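# Nest the loose clear container into the stack's top

## Task

Put the loose clear plastic container inside the topmost container of the existing stack, with its opening facing up. The stack must stay at its current spot and must not be rotated. At the end, neither hand may be in contact with either the container or the stack.

## Robot and tools

Robot: two arms, left_arm on the +y side and right_arm on the -y side. Each ends in a four-digit hand with 16 motors: index, middle and ring fingers plus a thumb. The right arm carries a right hand and the left arm a mirrored left hand. Calibrated base positions are left_arm (-0.038, +0.330, +0.002) m and right_arm (+0.029, -0.346, +0.001) m. A fixed post stands on the floor behind the arms.

Frames: the scene frame has its origin at table-top height, midway between the nominal bases. +x points out over the table, +z points up, and +y points toward the left arm. Image sides do not match these names. Reported hand positions (m), quaternions (wxyz) and Hand targets are in the scene frame. Motion offsets are along the hand point's own axes. For the right hand, +z runs along the straight fingers toward their tips, +x runs across the palm away from the thumb, and +y is normal to the palm face, which sits at y = -0.063. The left hand is the same, except that +x points toward the thumb. The hand point lies just past the index and middle knuckles. A rigid mast near the wrist on the palm side can strike objects.

A row is 48 numbers, each in [-1, 1], always covering both arms in this order:
- left dx, dy, dz, rx, ry, rz
- left 16 hand goals
- left current_limit, speed
- the same 24 numbers for the right arm.
The six pose numbers are an offset, not a pose. They count from that arm's Hand target as it stood when the action or move began, along that Hand target's axes. 1.0 equals 0.6 m of travel or 180 degrees of turn. rx, ry, rz form a single rotation vector. Every row of an action is measured from the same starting point, not from the row before it. Repeating an offset in a new call moves the arm further. Send six zeros to give an arm no new pose. The controller limits commanded orientation to within 40 degrees of the current one.

Hand numbers are absolute goal angles, scaled between each hinge's stops. Their order is index_mcp, index_abd, index_pip, index_dip, middle_mcp, middle_abd, middle_pip, middle_dip, ring_mcp, ring_abd, ring_pip, ring_dip, thumb_cmc, thumb_axl, thumb_mcp, thumb_ipl.
- Straight values: mcp +0.75, abd 0.00, pip +0.58, dip +0.70, thumb_cmc +0.71, thumb_axl +0.68, thumb_mcp +0.23, thumb_ipl +0.17.
- Moving toward -1 curls fingers toward the palm and swings the thumb around in front of the palm.
- current_limit maps -1..+1 to 0..550 mA, with a floor of 11 mA. Very low values may leave a finger too weak to rise.
- speed sets the hinge rate at (speed+1)/2 of 8.5 rad/s.
- Both start at +0.4 and -0.6, and the last values sent stay in force.
A 0 in a hand slot is a real goal. To keep a hand unchanged, copy back its hand_goal, hand_current_limit and hand_speed.

Tools:
- execute_actions(actions, cameras): actions is a list of actions. Each action is a table of up to 15 rows, one per 1/30 s step. A short table repeats its last row until step 15. Images come back only with an empty actions list or when cameras are named.
- move(target, speed, blend, blocking, cameras): drives each hand point in a straight line toward its offset. target is one 48-number row, or a list of up to 15 rows, all counted from the same starting Hand targets. speed is the path top speed in m/s, from 0.002 to 4.3 (default 0.25); turning rate is capped at twice that number in rad/s. blend is a corner-rounding distance in m; 0 means stop at each target. blocking=false returns after about 0.5 s while the motion continues. The paths do not avoid obstacles. Everything stops after 10 s. The result adds a move: line:
  - done: at rest within 10 mm and 2 degrees.
  - off_target, moving, held, fault: the target was not reached, motion continues, a check withheld the step or the clearance check stopped it, or an arm fault.
  - limits=paced means the pose was clipped; limits=held means steps were withheld.
- wait(seconds): 0 to 3600 s, sends nothing new, and returns early if a running move ends.
- stop(): brakes a running move.
- zoom_image(camera, region [x0,y0,x1,y1]): enlarges part of the latest image, at most 504 px each side.
- read_manual: licence text only.
- finished_scene(scene=1): ends the scene permanently.

Cameras, each 896x504: cam_head_left, cam_head_right, cam_high, cam_low, cam_left_wrist, cam_right_wrist.

Results report per arm:
- end_effector_position and quat.
- Hand target: the last commanded pose after clipping, which is the base for the next offsets.
- Joint positions, velocities and torques. Velocities read "within noise" when the arm is still. Torques are never zero and carry offsets.
- hand_goal, hand_measured, hand_current_ma (positive pushes toward -1), hand_state, plus the current hand_current_limit and hand_speed. hand_state is one of: moving, goal, blocked (resting away from its goal and still pressing), or overload.

Expect the hand to rest a few cm short of, or below, its command. The elbow sags under load, so aim higher. A new execute_actions call, even with zero offsets, re-asks for the target. To relieve a push against something, command back past the current hand position.

Cautions:
- A motor that draws 495 mA or more for 5 s shuts off for 10 s.
- Motors heat when holding loads, reaching far, or pushing. MOTOR HOT appears at 85 °C, and at 100 °C the arm goes limp for 30-60 s.
- After a HAND FAULT line, the remaining calls in that reply are skipped.
- Avoid drops of any height, releasing moving objects, fast impacts, and hard pushes. Do not strike the post or other fixed items. Never let hands or fingers clamp or collide with each other; this can end the scene.
- Anything left off the table is a failure.
- Loose objects may occasionally get nudged by the scene.

Each tool is called after "Request:" in YAML: its name, and indented under it one key for each argument.

## Session

Request:
execute_actions:
  actions: []

Scene clock: 0.00 s.
left_arm: end_effector_position=(+0.0445, +0.5613, +0.2154) hand_goal=(+0.754, +0.000, +0.576, +0.696, +0.754, +0.000, +0.576, +0.696, +0.754, +0.000, +0.576, +0.696, +0.714, +0.678, +0.226, +0.168) hand_measured=(+0.7535, -0.0008, +0.5770, +0.6958, +0.7535, +0.0007, +0.5757, +0.6958, +0.7535, -0.0008, +0.5770, +0.6958, +0.7142, +0.6777, +0.2262, +0.1681) hand_current_ma=(-2, -14, +4, -4, +2, -4, -5, +2, +16, +13, +4, -4, +5, -5, +9, +9) hand_state=(goal, goal, goal, goal, goal, goal, goal, goal, goal, goal, goal, goal, goal, goal, goal, goal) hand_current_limit=0.40 hand_speed=-0.60 end_effector_quat_wxyz=(-0.066, -0.116, +0.986, +0.099) | right_arm: end_effector_position=(+0.4859, +0.0646, +0.1225) hand_goal=(+0.754, +0.000, +0.576, +0.696, +0.754, +0.000, +0.576, +0.696, +0.754, +0.000, +0.576, +0.696, +0.714, +0.678, +0.226, +0.168) hand_measured=(+0.7535, -0.0008, +0.5770, +0.6958, +0.7535, +0.0007, +0.5770, +0.6958, +0.7535, -0.0008, +0.5770, +0.6958, +0.7142, +0.6777, +0.2262, +0.1672) hand_current_ma=(+3, +12, +3, -12, -4, -16, +8, -24, -6, +2, -4, +3, -1, -5, +6, +8) hand_state=(goal, goal, goal, goal, goal, goal, goal, goal, goal, goal, goal, goal, goal, goal, goal, goal) hand_current_limit=0.40 hand_speed=-0.60 end_effector_quat_wxyz=(+0.086, -0.053, +0.971, -0.218)
Joint positions: left_arm=[0.684 0.819 0.772 -1.525 -0.238 -1.11] | right_arm=[0.771 1.912 1.696 -1.528 0.443 -0.86]
Joint velocities: within noise
Joint torques (N m): no reading
Heat: left arm: hottest waist 34 °C; right arm: hottest waist 38 °C.
Hand target: left_arm +0.0486, +0.5647, +0.2243; -0.056, -0.117, +0.986, +0.105 | right_arm +0.4899, +0.0687, +0.1235; +0.089, -0.052, +0.971, -0.216

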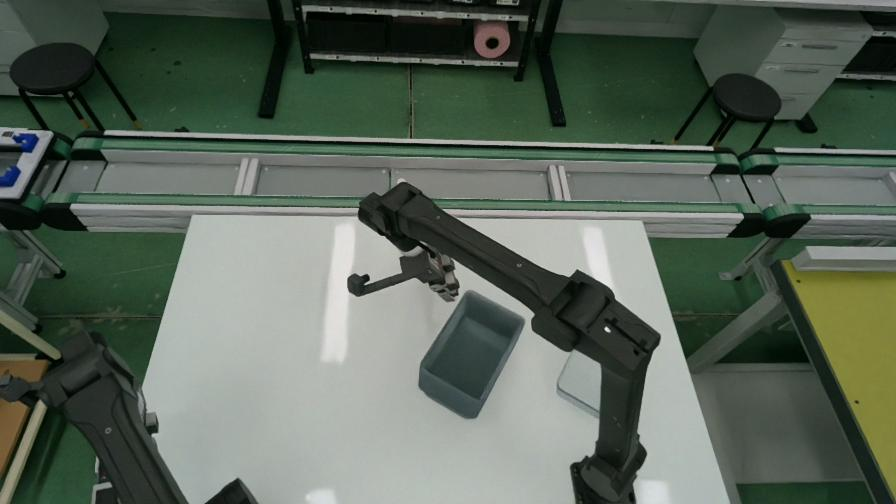

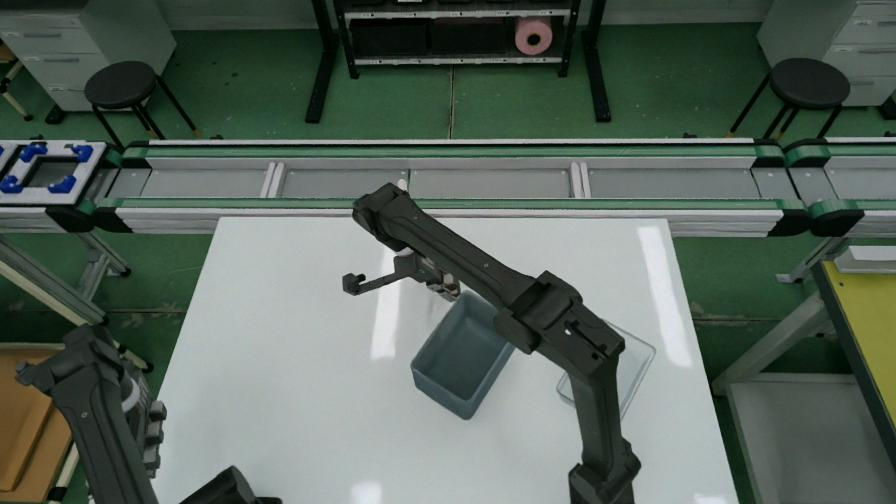

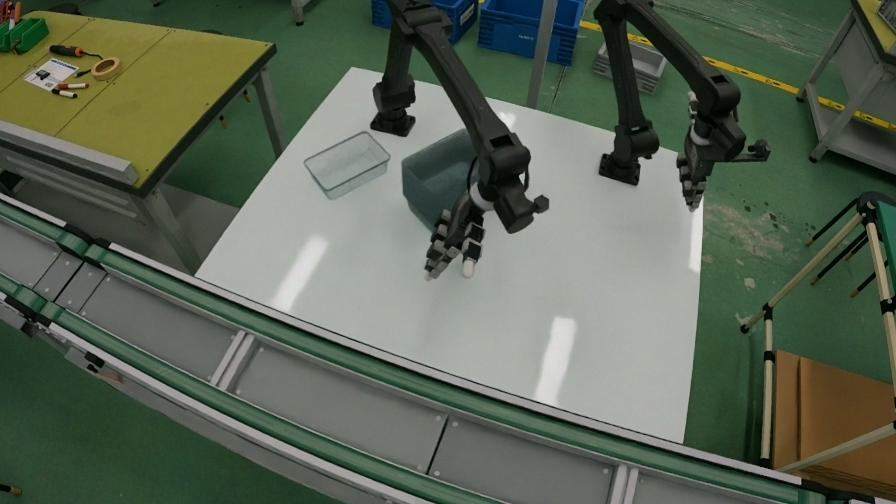

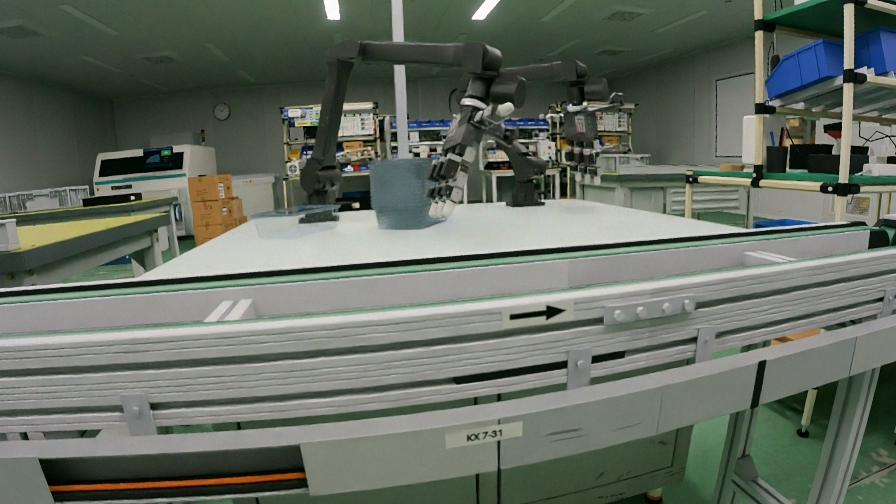

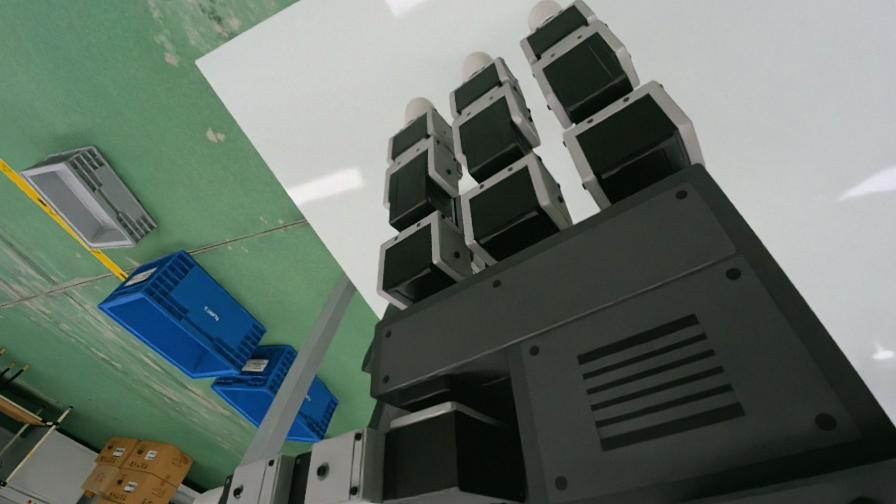

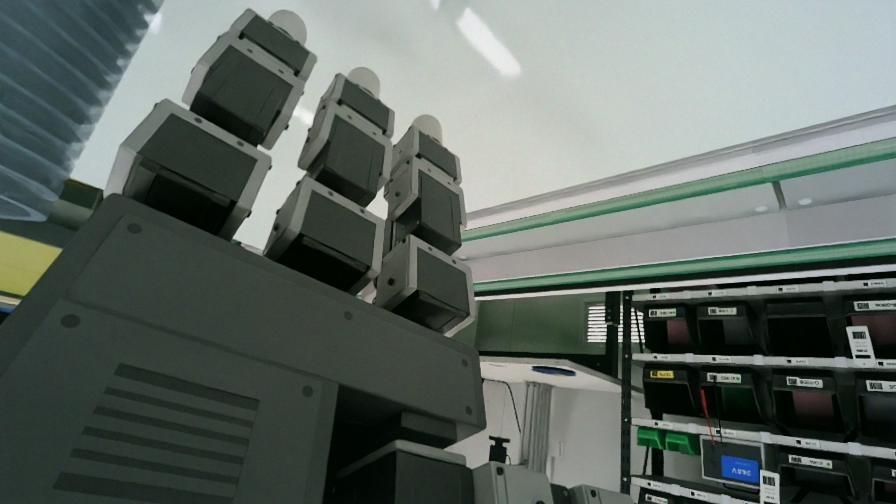

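Request:
zoom_image:
  camera: "cam_high"
  region: [240, 80, 580, 300]

Request:
zoom_image:
  camera: "cam_head_right"
  region: [320, 180, 720, 504]

Request:
zoom_image:
  camera: "cam_head_left"
  region: [320, 180, 720, 504]

Request:
zoom_image:
  camera: "cam_low"
  region: [220, 120, 560, 260]

Scaled by 1.482.

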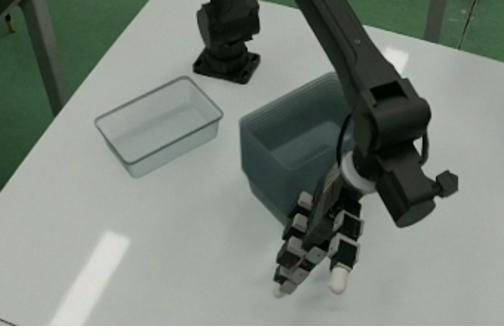

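Scaled by 1.260.

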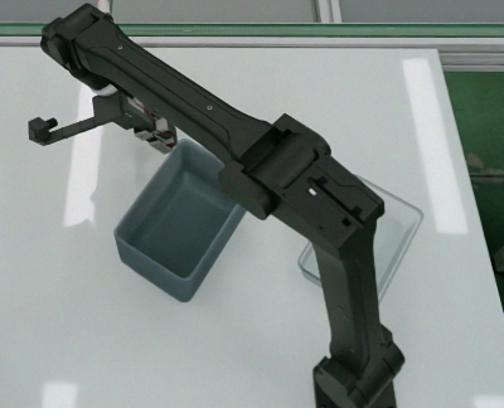

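Scaled by 1.260.

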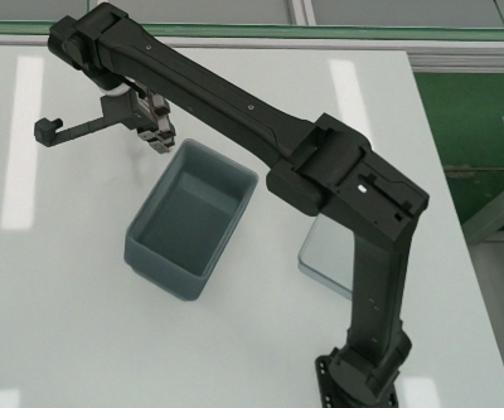

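Scaled by 1.482.

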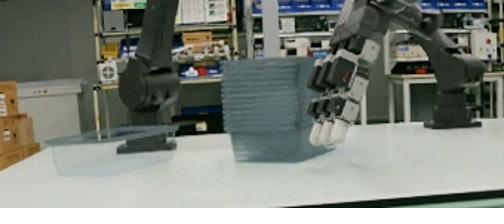

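Request:
move:
  target:
    - [0,0,0,0,0,0,0.754,0,0.576,0.696,0.754,0,0.576,0.696,0.754,0,0.576,0.696,0.714,0.678,0.226,0.168,0.4,-0.6,-0.0627,-0.1786,-0.3713,0,0,0,0.754,0,0.576,0.696,0.754,0,0.576,0.696,0.754,0,0.576,0.696,0.714,0.678,0.226,0.168,0.4,-0.6]
    - [0,0,0,0,0,0,0.754,0,0.576,0.696,0.754,0,0.576,0.696,0.754,0,0.576,0.696,0.714,0.678,0.226,0.168,0.4,-0.6,0.658,-1.222,0.0106,0.075,0.214,0.4456,0.754,0,0.576,0.696,0.754,0,0.576,0.696,0.754,0,0.576,0.696,0.714,0.678,0.226,0.168,0.4,-0.6]
  blend: 0.05
  cameras: ["all"]

every number of target 2 of 2 must lie in [-1, 1]; nothing of the call was run
Scene clock: 129.53 s.
left_arm: end_effector_position=(+0.0445, +0.5613, +0.2154) hand_goal=(+0.754, +0.000, +0.576, +0.696, +0.754, +0.000, +0.576, +0.696, +0.754, +0.000, +0.576, +0.696, +0.714, +0.678, +0.226, +0.168) hand_measured=(+0.7523, -0.0008, +0.5757, +0.6971, +0.7523, +0.0007, +0.5770, +0.6958, +0.7535, +0.0007, +0.5770, +0.6958, +0.7142, +0.6767, +0.2212, +0.1672) hand_current_ma=(-5, -11, -4, -8, +5, -13, +7, -1, +18, +6, +3, -8, +1, +0, -1, +6) hand_state=(goal, goal, goal, goal, goal, goal, goal, goal, goal, goal, goal, goal, goal, goal, goal, goal) hand_current_limit=0.40 hand_speed=-0.60 end_effector_quat_wxyz=(-0.066, -0.116, +0.986, +0.099) | right_arm: end_effector_position=(+0.4859, +0.0646, +0.1225) hand_goal=(+0.754, +0.000, +0.576, +0.696, +0.754, +0.000, +0.576, +0.696, +0.754, +0.000, +0.576, +0.696, +0.714, +0.678, +0.226, +0.168) hand_measured=(+0.7462, -0.0008, +0.5770, +0.6958, +0.7438, +0.0007, +0.5770, +0.6958, +0.7450, +0.0007, +0.5770, +0.6958, +0.7104, +0.6777, +0.2222, +0.1681) hand_current_ma=(-7, -1, +1, -5, +0, -8, +1, -9, -20, +5, -2, +6, -2, -9, -1, -9) hand_state=(goal, goal, goal, goal, goal, goal, goal, goal, goal, goal, goal, goal, goal, goal, goal, goal) hand_current_limit=0.40 hand_speed=-0.60 end_effector_quat_wxyz=(+0.086, -0.053, +0.971, -0.218)
Joint positions: left_arm=[0.684 0.819 0.772 -1.525 -0.238 -1.11] | right_arm=[0.771 1.912 1.696 -1.528 0.443 -0.86]
Joint torques (N m): left_arm=[-0.32 -2.02 9.07 0.23 -0.39 0.06] | right_arm=[-0.56 -16.09 9.54 0.21 0.47 0.02]
Heat: left arm: hottest elbow 39 °C; right arm: hottest waist 37 °C.
Hand target: left_arm +0.0486, +0.5647, +0.2243; -0.056, -0.117, +0.986, +0.105 | right_arm +0.4899, +0.0687, +0.1235; +0.089, -0.052, +0.971, -0.216

Request:
move:
  target:
    - [0,0,0,0,0,0,0.754,0,0.576,0.696,0.754,0,0.576,0.696,0.754,0,0.576,0.696,0.714,0.678,0.226,0.168,0.4,-0.6,-0.0627,-0.1786,-0.3713,0,0,0,0.754,0,0.576,0.696,0.754,0,0.576,0.696,0.754,0,0.576,0.696,0.714,0.678,0.226,0.168,0.4,-0.6]
    - [0,0,0,0,0,0,0.754,0,0.576,0.696,0.754,0,0.576,0.696,0.754,0,0.576,0.696,0.714,0.678,0.226,0.168,0.4,-0.6,0.3075,-0.868,-0.102,0.03,0.09,0.2,0.754,0,0.576,0.696,0.754,0,0.576,0.696,0.754,0,0.576,0.696,0.714,0.678,0.226,0.168,0.4,-0.6]
  blend: 0.05
  cameras: ["all"]

Scene clock: 145.47 s.
left_arm: end_effector_position=(+0.0445, +0.5613, +0.2154) hand_goal=(+0.754, +0.000, +0.576, +0.696, +0.754, +0.000, +0.576, +0.696, +0.754, +0.000, +0.576, +0.696, +0.714, +0.678, +0.226, +0.168) hand_measured=(+0.7535, +0.0007, +0.5770, +0.6958, +0.7535, -0.0008, +0.5770, +0.6958, +0.7523, -0.0008, +0.5770, +0.6958, +0.7142, +0.6767, +0.2212, +0.1681) hand_current_ma=(-2, -4, +1, -12, +9, -10, -7, +2, +10, +7, +1, -13, +7, +1, +7, +7) hand_state=(goal, goal, goal, goal, goal, goal, goal, goal, goal, goal, goal, goal, goal, goal, goal, goal) hand_current_limit=0.40 hand_speed=-0.60 end_effector_quat_wxyz=(-0.066, -0.116, +0.986, +0.099) | right_arm: end_effector_position=(+0.3349, -0.4005, +0.3800) hand_goal=(+0.754, +0.000, +0.576, +0.696, +0.754, +0.000, +0.576, +0.696, +0.754, +0.000, +0.576, +0.696, +0.714, +0.678, +0.226, +0.168) hand_measured=(+0.7450, -0.0008, +0.5770, +0.6958, +0.7426, +0.0007, +0.5757, +0.6958, +0.7438, +0.0007, +0.5770, +0.6958, +0.7092, +0.6777, +0.2203, +0.1681) hand_current_ma=(-7, +2, +11, -7, +3, +3, +5, -21, -4, +4, -6, +4, -4, +10, +6, +16) hand_state=(goal, goal, goal, goal, goal, goal, goal, goal, goal, goal, goal, goal, goal, goal, goal, goal) hand_current_limit=0.40 hand_speed=-0.60 end_effector_quat_wxyz=(+0.157, +0.251, +0.937, -0.186)
Joint positions: left_arm=[0.684 0.819 0.772 -1.525 -0.238 -1.11] | right_arm=[-0.196 0.893 1.294 -1.667 0.392 -1.294]
Joint torques (N m): left_arm=[-0.32 -1.96 9.02 0.23 -0.39 0.06] | right_arm=[-1.38 -3.84 8.16 0.77 0.44 -0.11]
Heat: left arm: hottest elbow 39 °C; right arm: hottest waist 37 °C.
Hand target: left_arm +0.0486, +0.5647, +0.2243; -0.056, -0.117, +0.986, +0.105 | right_arm +0.3305, -0.4016, +0.3735; +0.018, +0.284, +0.931, -0.228
Off the commanded pose: left_arm 0.010 m, 1 deg | right_arm 0.008 m, 17 deg.
joint sent to its limit (right arm) — joint 4 (wrist pitch), lower limit. The joint targets are off in orientation, not in position.
move: off_target (right_arm)

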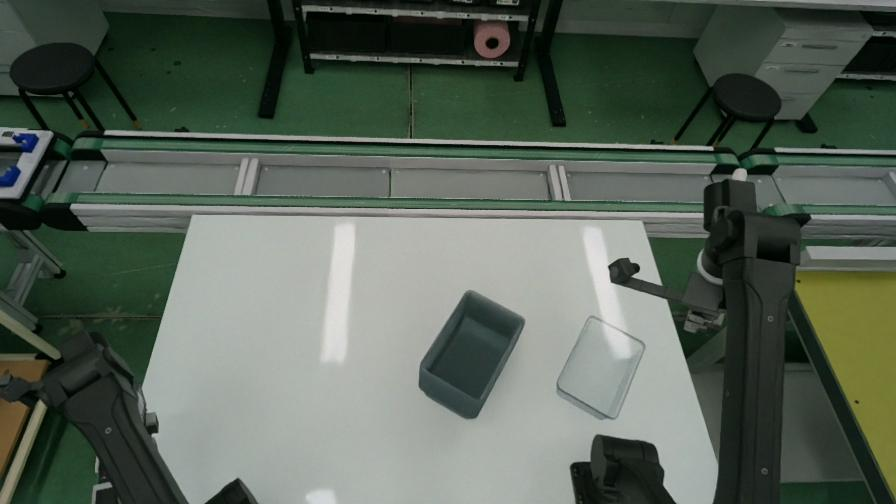

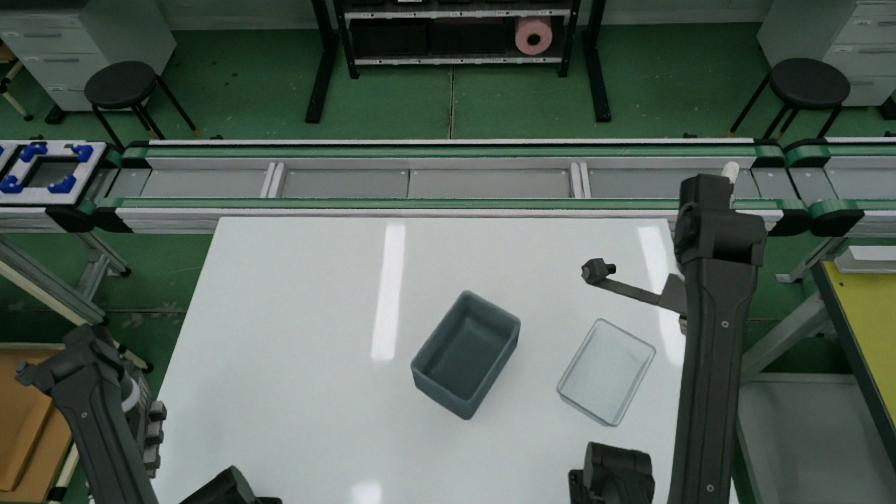

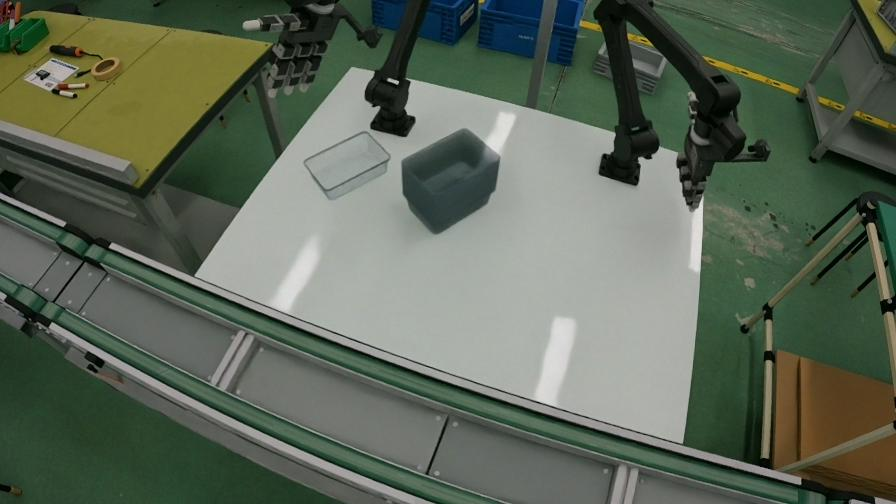

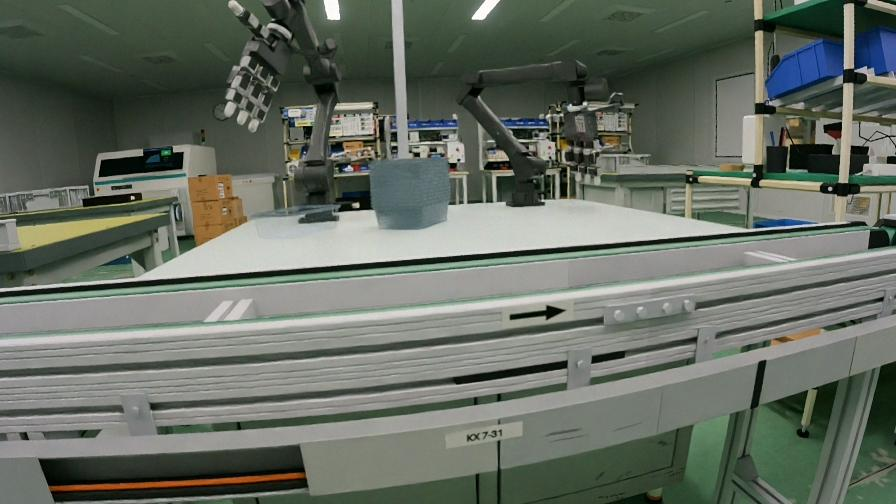

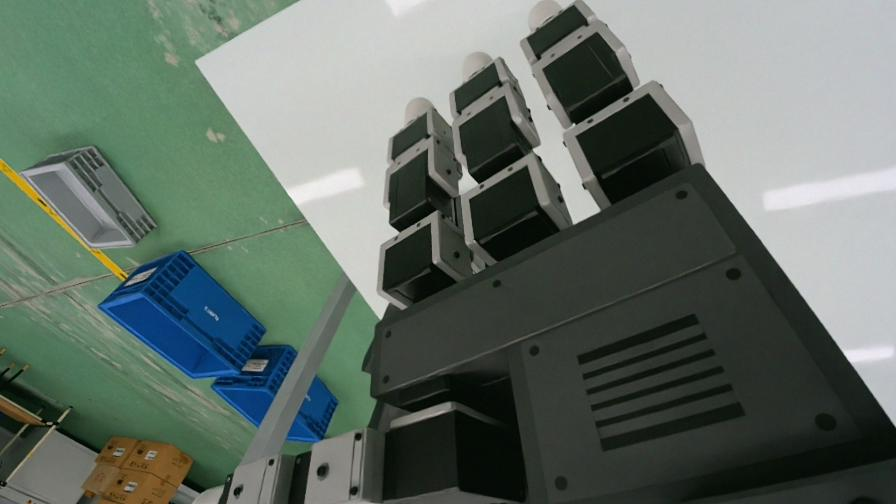

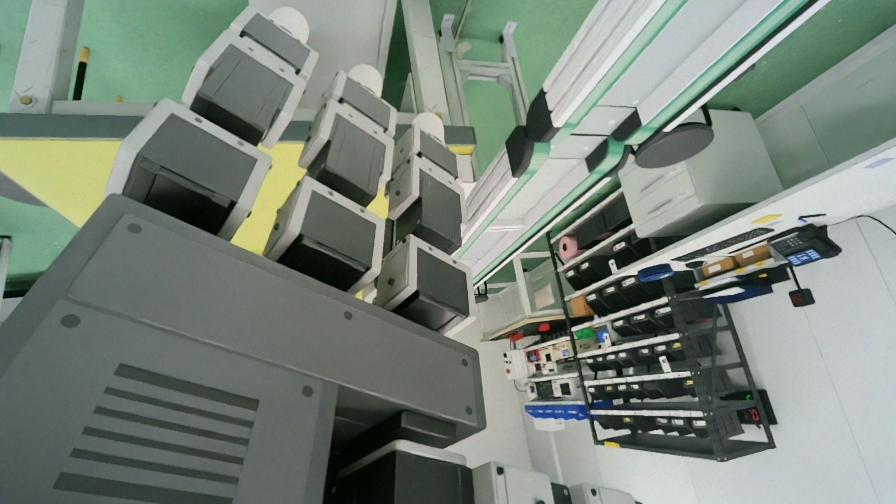

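Request:
zoom_image:
  camera: "cam_high"
  region: [290, 110, 520, 240]

Request:
zoom_image:
  camera: "cam_low"
  region: [230, 140, 470, 250]

Request:
zoom_image:
  camera: "cam_head_left"
  region: [400, 270, 680, 440]

Request:
zoom_image:
  camera: "cam_head_right"
  region: [400, 270, 680, 440]

Scaled by 2.191.

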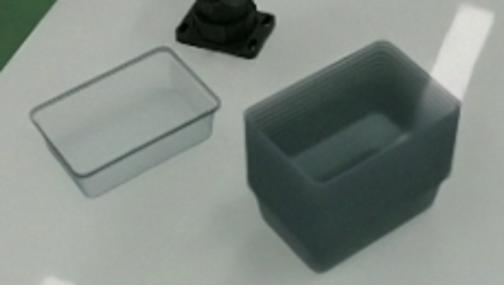

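Scaled by 2.100.

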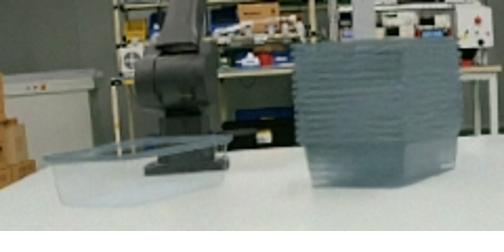

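Scaled by 1.800.

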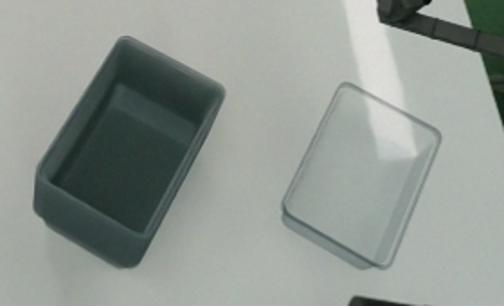

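Scaled by 1.800.

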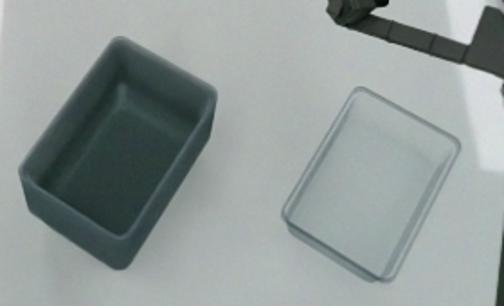

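Request:
move:
  target: [0,0,0,0,0,0,0.754,0,0.576,0.696,0.754,0,0.576,0.696,0.754,0,0.576,0.696,0.714,0.678,0.226,0.168,0.4,-0.6,0.111,0.202,0.1348,-0.1385,0.0505,-0.016,0.754,0,0.576,0.696,0.754,0,0.576,0.696,0.754,0,0.576,0.696,0.714,0.678,0.226,0.168,0.4,-0.6]
  speed: 0.15
  cameras: ["cam_head_left","cam_head_right","cam_high","cam_low","cam_right_wrist"]

Scene clock: 602.67 s.
left_arm: end_effector_position=(+0.0445, +0.5613, +0.2154) hand_goal=(+0.754, +0.000, +0.576, +0.696, +0.754, +0.000, +0.576, +0.696, +0.754, +0.000, +0.576, +0.696, +0.714, +0.678, +0.226, +0.168) hand_measured=(+0.7523, +0.0007, +0.5770, +0.6958, +0.7535, -0.0008, +0.5757, +0.6958, +0.7535, +0.0007, +0.5770, +0.6958, +0.7142, +0.6777, +0.2212, +0.1681) hand_current_ma=(-3, -9, -6, -5, -3, -6, -8, -4, +10, +10, +1, -5, +4, +2, +0, +7) hand_state=(goal, goal, goal, goal, goal, goal, goal, goal, goal, goal, goal, goal, goal, goal, goal, goal) hand_current_limit=0.40 hand_speed=-0.60 end_effector_quat_wxyz=(-0.066, -0.116, +0.986, +0.099) | right_arm: end_effector_position=(+0.3300, -0.3166, +0.2468) hand_goal=(+0.754, +0.000, +0.576, +0.696, +0.754, +0.000, +0.576, +0.696, +0.754, +0.000, +0.576, +0.696, +0.714, +0.678, +0.226, +0.168) hand_measured=(+0.7450, +0.0007, +0.5770, +0.6958, +0.7426, +0.0007, +0.5770, +0.6958, +0.7438, -0.0008, +0.5770, +0.6958, +0.7092, +0.6777, +0.2203, +0.1672) hand_current_ma=(-3, -6, -3, -6, -7, -12, +3, -18, -12, +6, -6, +16, -21, +5, -7, +0) hand_state=(goal, goal, goal, goal, goal, goal, goal, goal, goal, goal, goal, goal, goal, goal, goal, goal) hand_current_limit=0.40 hand_speed=-0.60 end_effector_quat_wxyz=(+0.003, +0.266, +0.964, +0.001)
Joint positions: left_arm=[0.684 0.819 0.772 -1.525 -0.238 -1.11] | right_arm=[-0.142 0.95 0.99 -1.604 -0.001 -1.164]
Joint torques (N m): left_arm=[-0.32 -2.02 9.06 0.21 -0.39 0.06] | right_arm=[0.67 -4.19 8.08 1.03 -0.14 0.1]
Heat: left arm: hottest elbow 40 °C; right arm: hottest elbow 38 °C.
Hand target: left_arm +0.0486, +0.5647, +0.2243; -0.056, -0.117, +0.986, +0.105 | right_arm +0.3318, -0.3129, +0.2402; +0.000, +0.267, +0.964, +0.001
Off the commanded pose: left_arm 0.010 m, 1 deg | right_arm 0.008 m, 0 deg.
move: done

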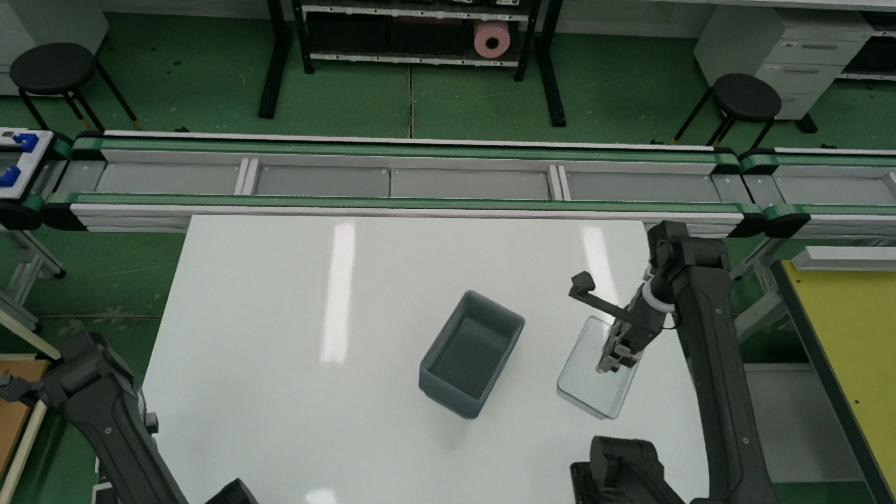

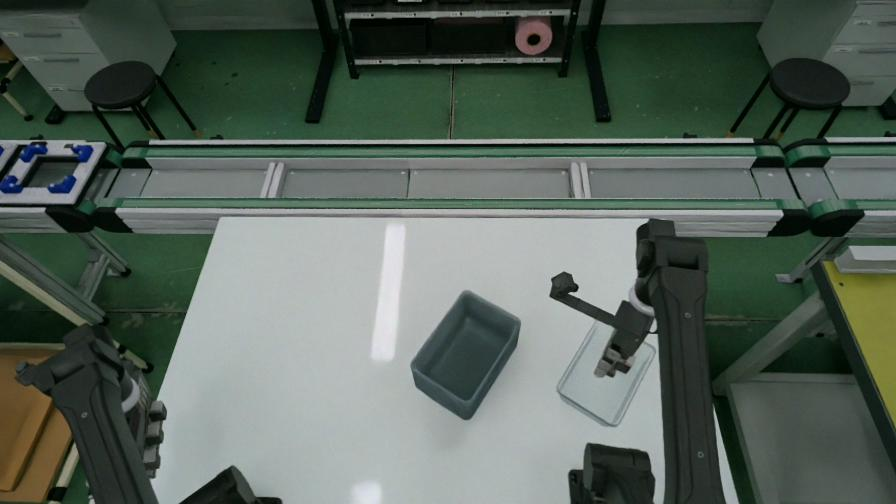

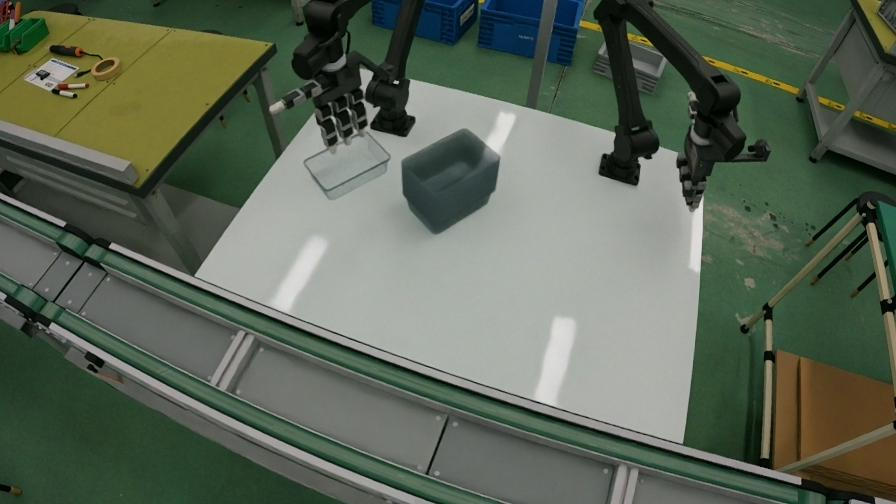

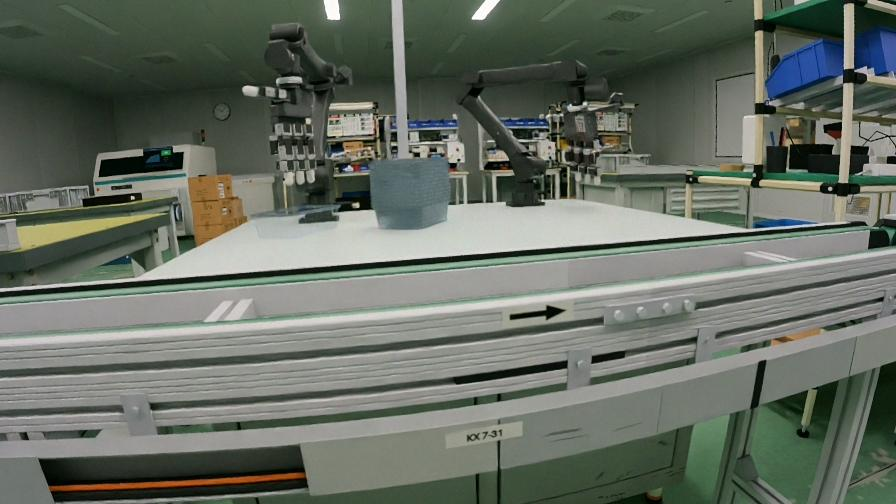

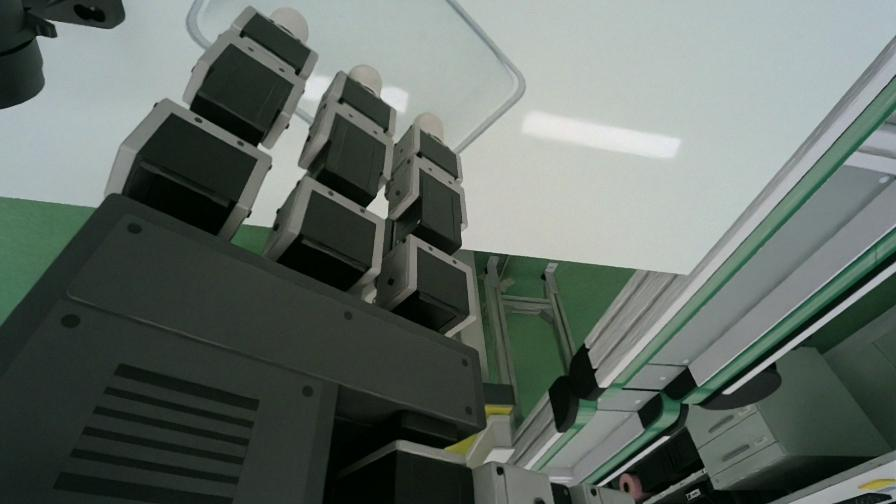

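Request:
zoom_image:
  camera: "cam_head_left"
  region: [540, 200, 740, 430]

Request:
zoom_image:
  camera: "cam_high"
  region: [260, 40, 460, 220]

Request:
zoom_image:
  camera: "cam_low"
  region: [230, 110, 470, 250]

Request:
zoom_image:
  camera: "cam_head_right"
  region: [540, 200, 740, 430]

Scaled by 2.191.

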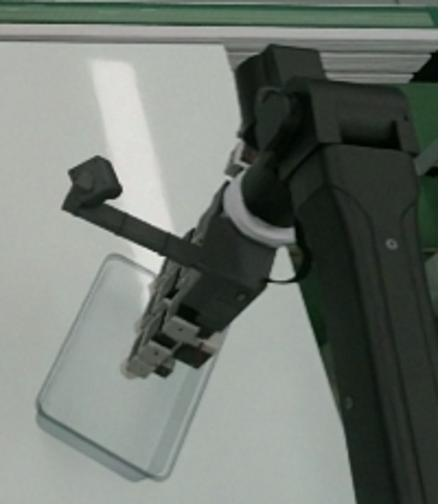

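Scaled by 2.520.

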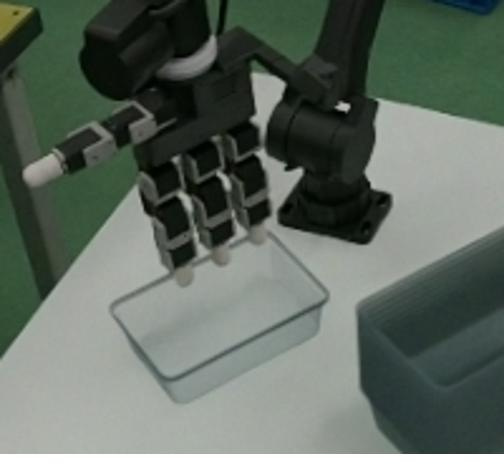

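Scaled by 2.100.

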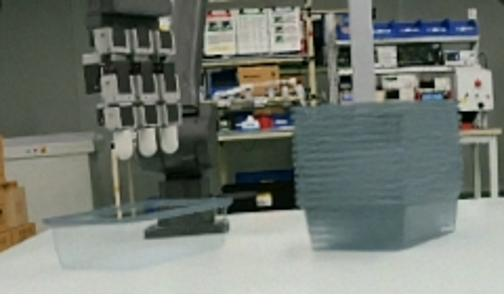

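Scaled by 2.191.

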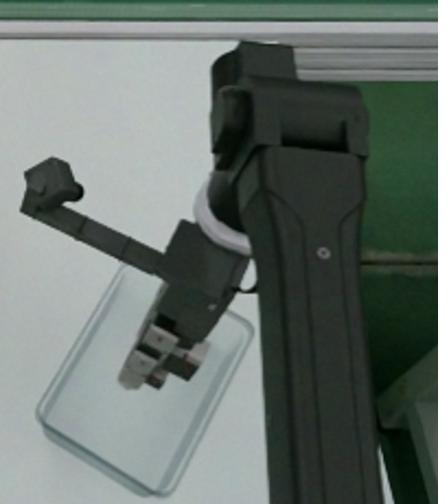

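Request:
move:
  target: [0,0,0,0,0,0,0.754,0,0.576,0.696,0.754,0,0.576,0.696,0.754,0,0.576,0.696,0.714,0.678,0.226,0.168,0.4,-0.6,0,0,0.14,0,0,0,0.754,0,0.576,0.696,0.754,0,0.576,0.696,0.754,0,0.576,0.696,0.714,0.678,0.226,0.168,0.4,-0.6]
  speed: 0.1
  cameras: ["cam_head_left","cam_high","cam_low","cam_right_wrist"]

Scene clock: 636.17 s.
left_arm: end_effector_position=(+0.0445, +0.5613, +0.2154) hand_goal=(+0.754, +0.000, +0.576, +0.696, +0.754, +0.000, +0.576, +0.696, +0.754, +0.000, +0.576, +0.696, +0.714, +0.678, +0.226, +0.168) hand_measured=(+0.7535, +0.0007, +0.5770, +0.6958, +0.7523, -0.0008, +0.5770, +0.6958, +0.7535, +0.0007, +0.5770, +0.6958, +0.7142, +0.6777, +0.2212, +0.1681) hand_current_ma=(-7, -7, -7, -8, +7, -12, +3, +1, +9, +0, +2, -17, +3, -5, -1, +6) hand_state=(goal, goal, goal, goal, goal, goal, goal, goal, goal, goal, goal, goal, goal, goal, goal, goal) hand_current_limit=0.40 hand_speed=-0.60 end_effector_quat_wxyz=(-0.066, -0.116, +0.986, +0.099) | right_arm: end_effector_position=(+0.3315, -0.3167, +0.1629) hand_goal=(+0.754, +0.000, +0.576, +0.696, +0.754, +0.000, +0.576, +0.696, +0.754, +0.000, +0.576, +0.696, +0.714, +0.678, +0.226, +0.168) hand_measured=(+0.7450, -0.0008, +0.5770, +0.6958, +0.7426, -0.0008, +0.5770, +0.6958, +0.7438, +0.0007, +0.5770, +0.6958, +0.7092, +0.6767, +0.2203, +0.1672) hand_current_ma=(-11, -5, +5, -6, +6, -3, -2, -9, -23, +3, -1, +10, -6, -1, +1, -5) hand_state=(goal, goal, goal, goal, goal, goal, goal, goal, goal, goal, goal, goal, goal, goal, goal, goal) hand_current_limit=0.40 hand_speed=-0.60 end_effector_quat_wxyz=(+0.004, +0.267, +0.964, +0.001)
Joint positions: left_arm=[0.684 0.819 0.772 -1.525 -0.238 -1.11] | right_arm=[-0.142 0.973 0.782 -1.373 -0.001 -1.163]
Joint torques (N m): left_arm=[-0.32 -2.02 9.09 0.23 -0.39 0.06] | right_arm=[0.56 -4.25 7.98 1.09 -0.14 0.12]
Heat: left arm: hottest elbow 40 °C; right arm: hottest elbow 37 °C.
Hand target: left_arm +0.0486, +0.5647, +0.2243; -0.056, -0.117, +0.986, +0.105 | right_arm +0.3318, -0.3127, +0.1562; -0.001, +0.267, +0.964, +0.001
Off the commanded pose: left_arm 0.010 m, 1 deg | right_arm 0.008 m, 0 deg.
move: done

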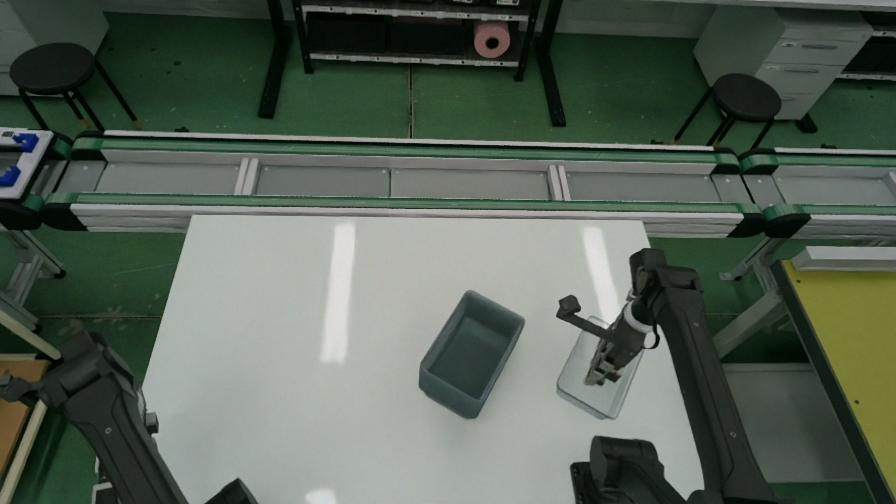

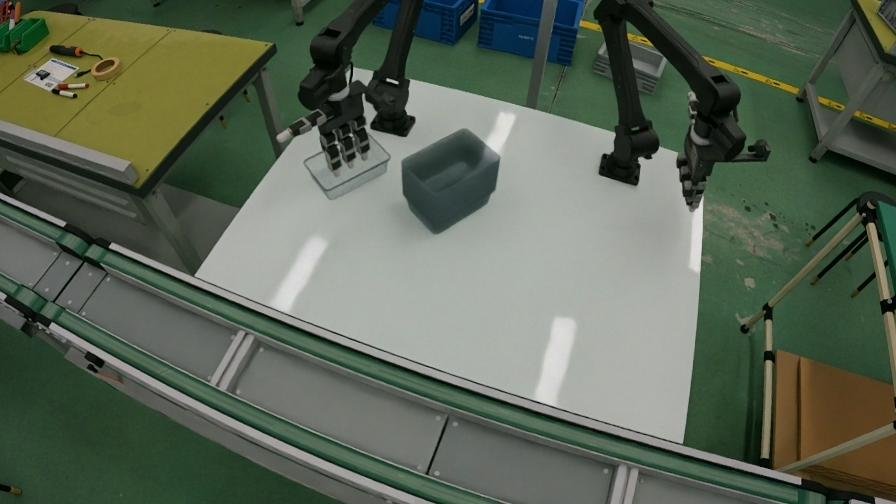

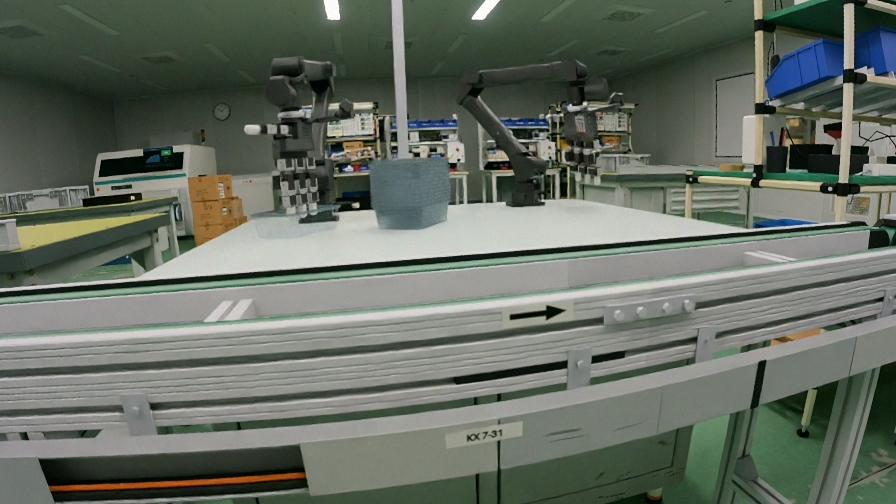

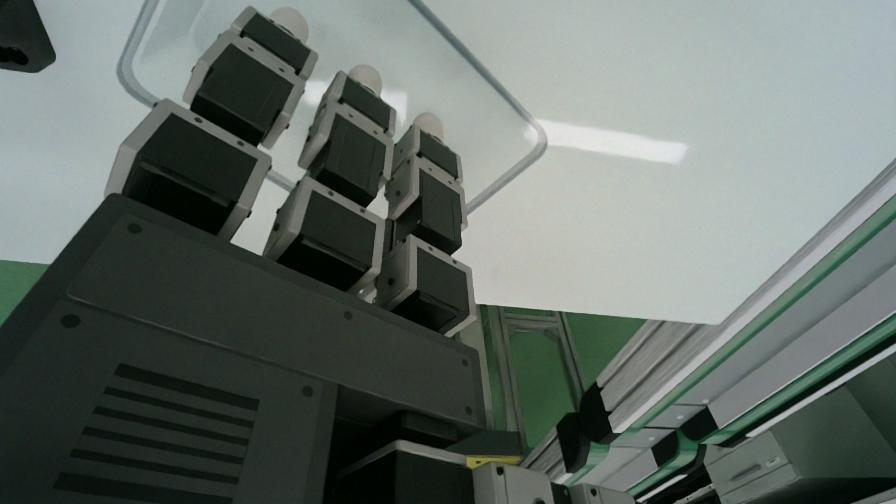

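Request:
zoom_image:
  camera: "cam_high"
  region: [270, 80, 430, 220]

Request:
zoom_image:
  camera: "cam_low"
  region: [230, 140, 390, 250]

Scaled by 3.150.

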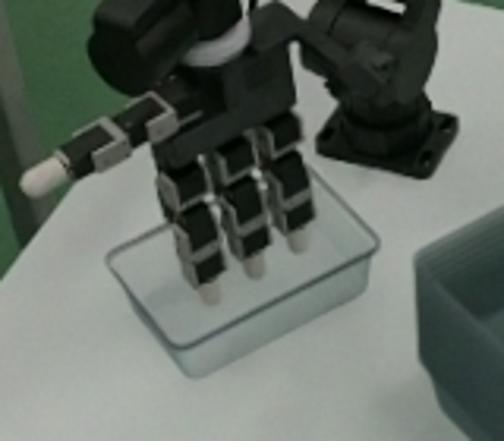

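Scaled by 3.150.

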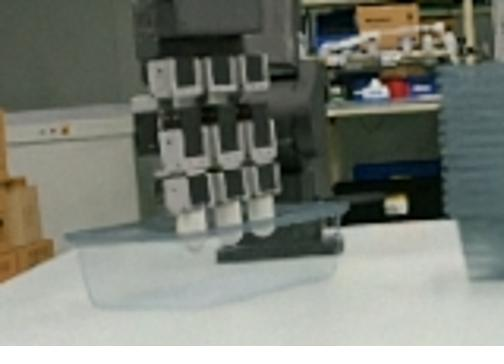

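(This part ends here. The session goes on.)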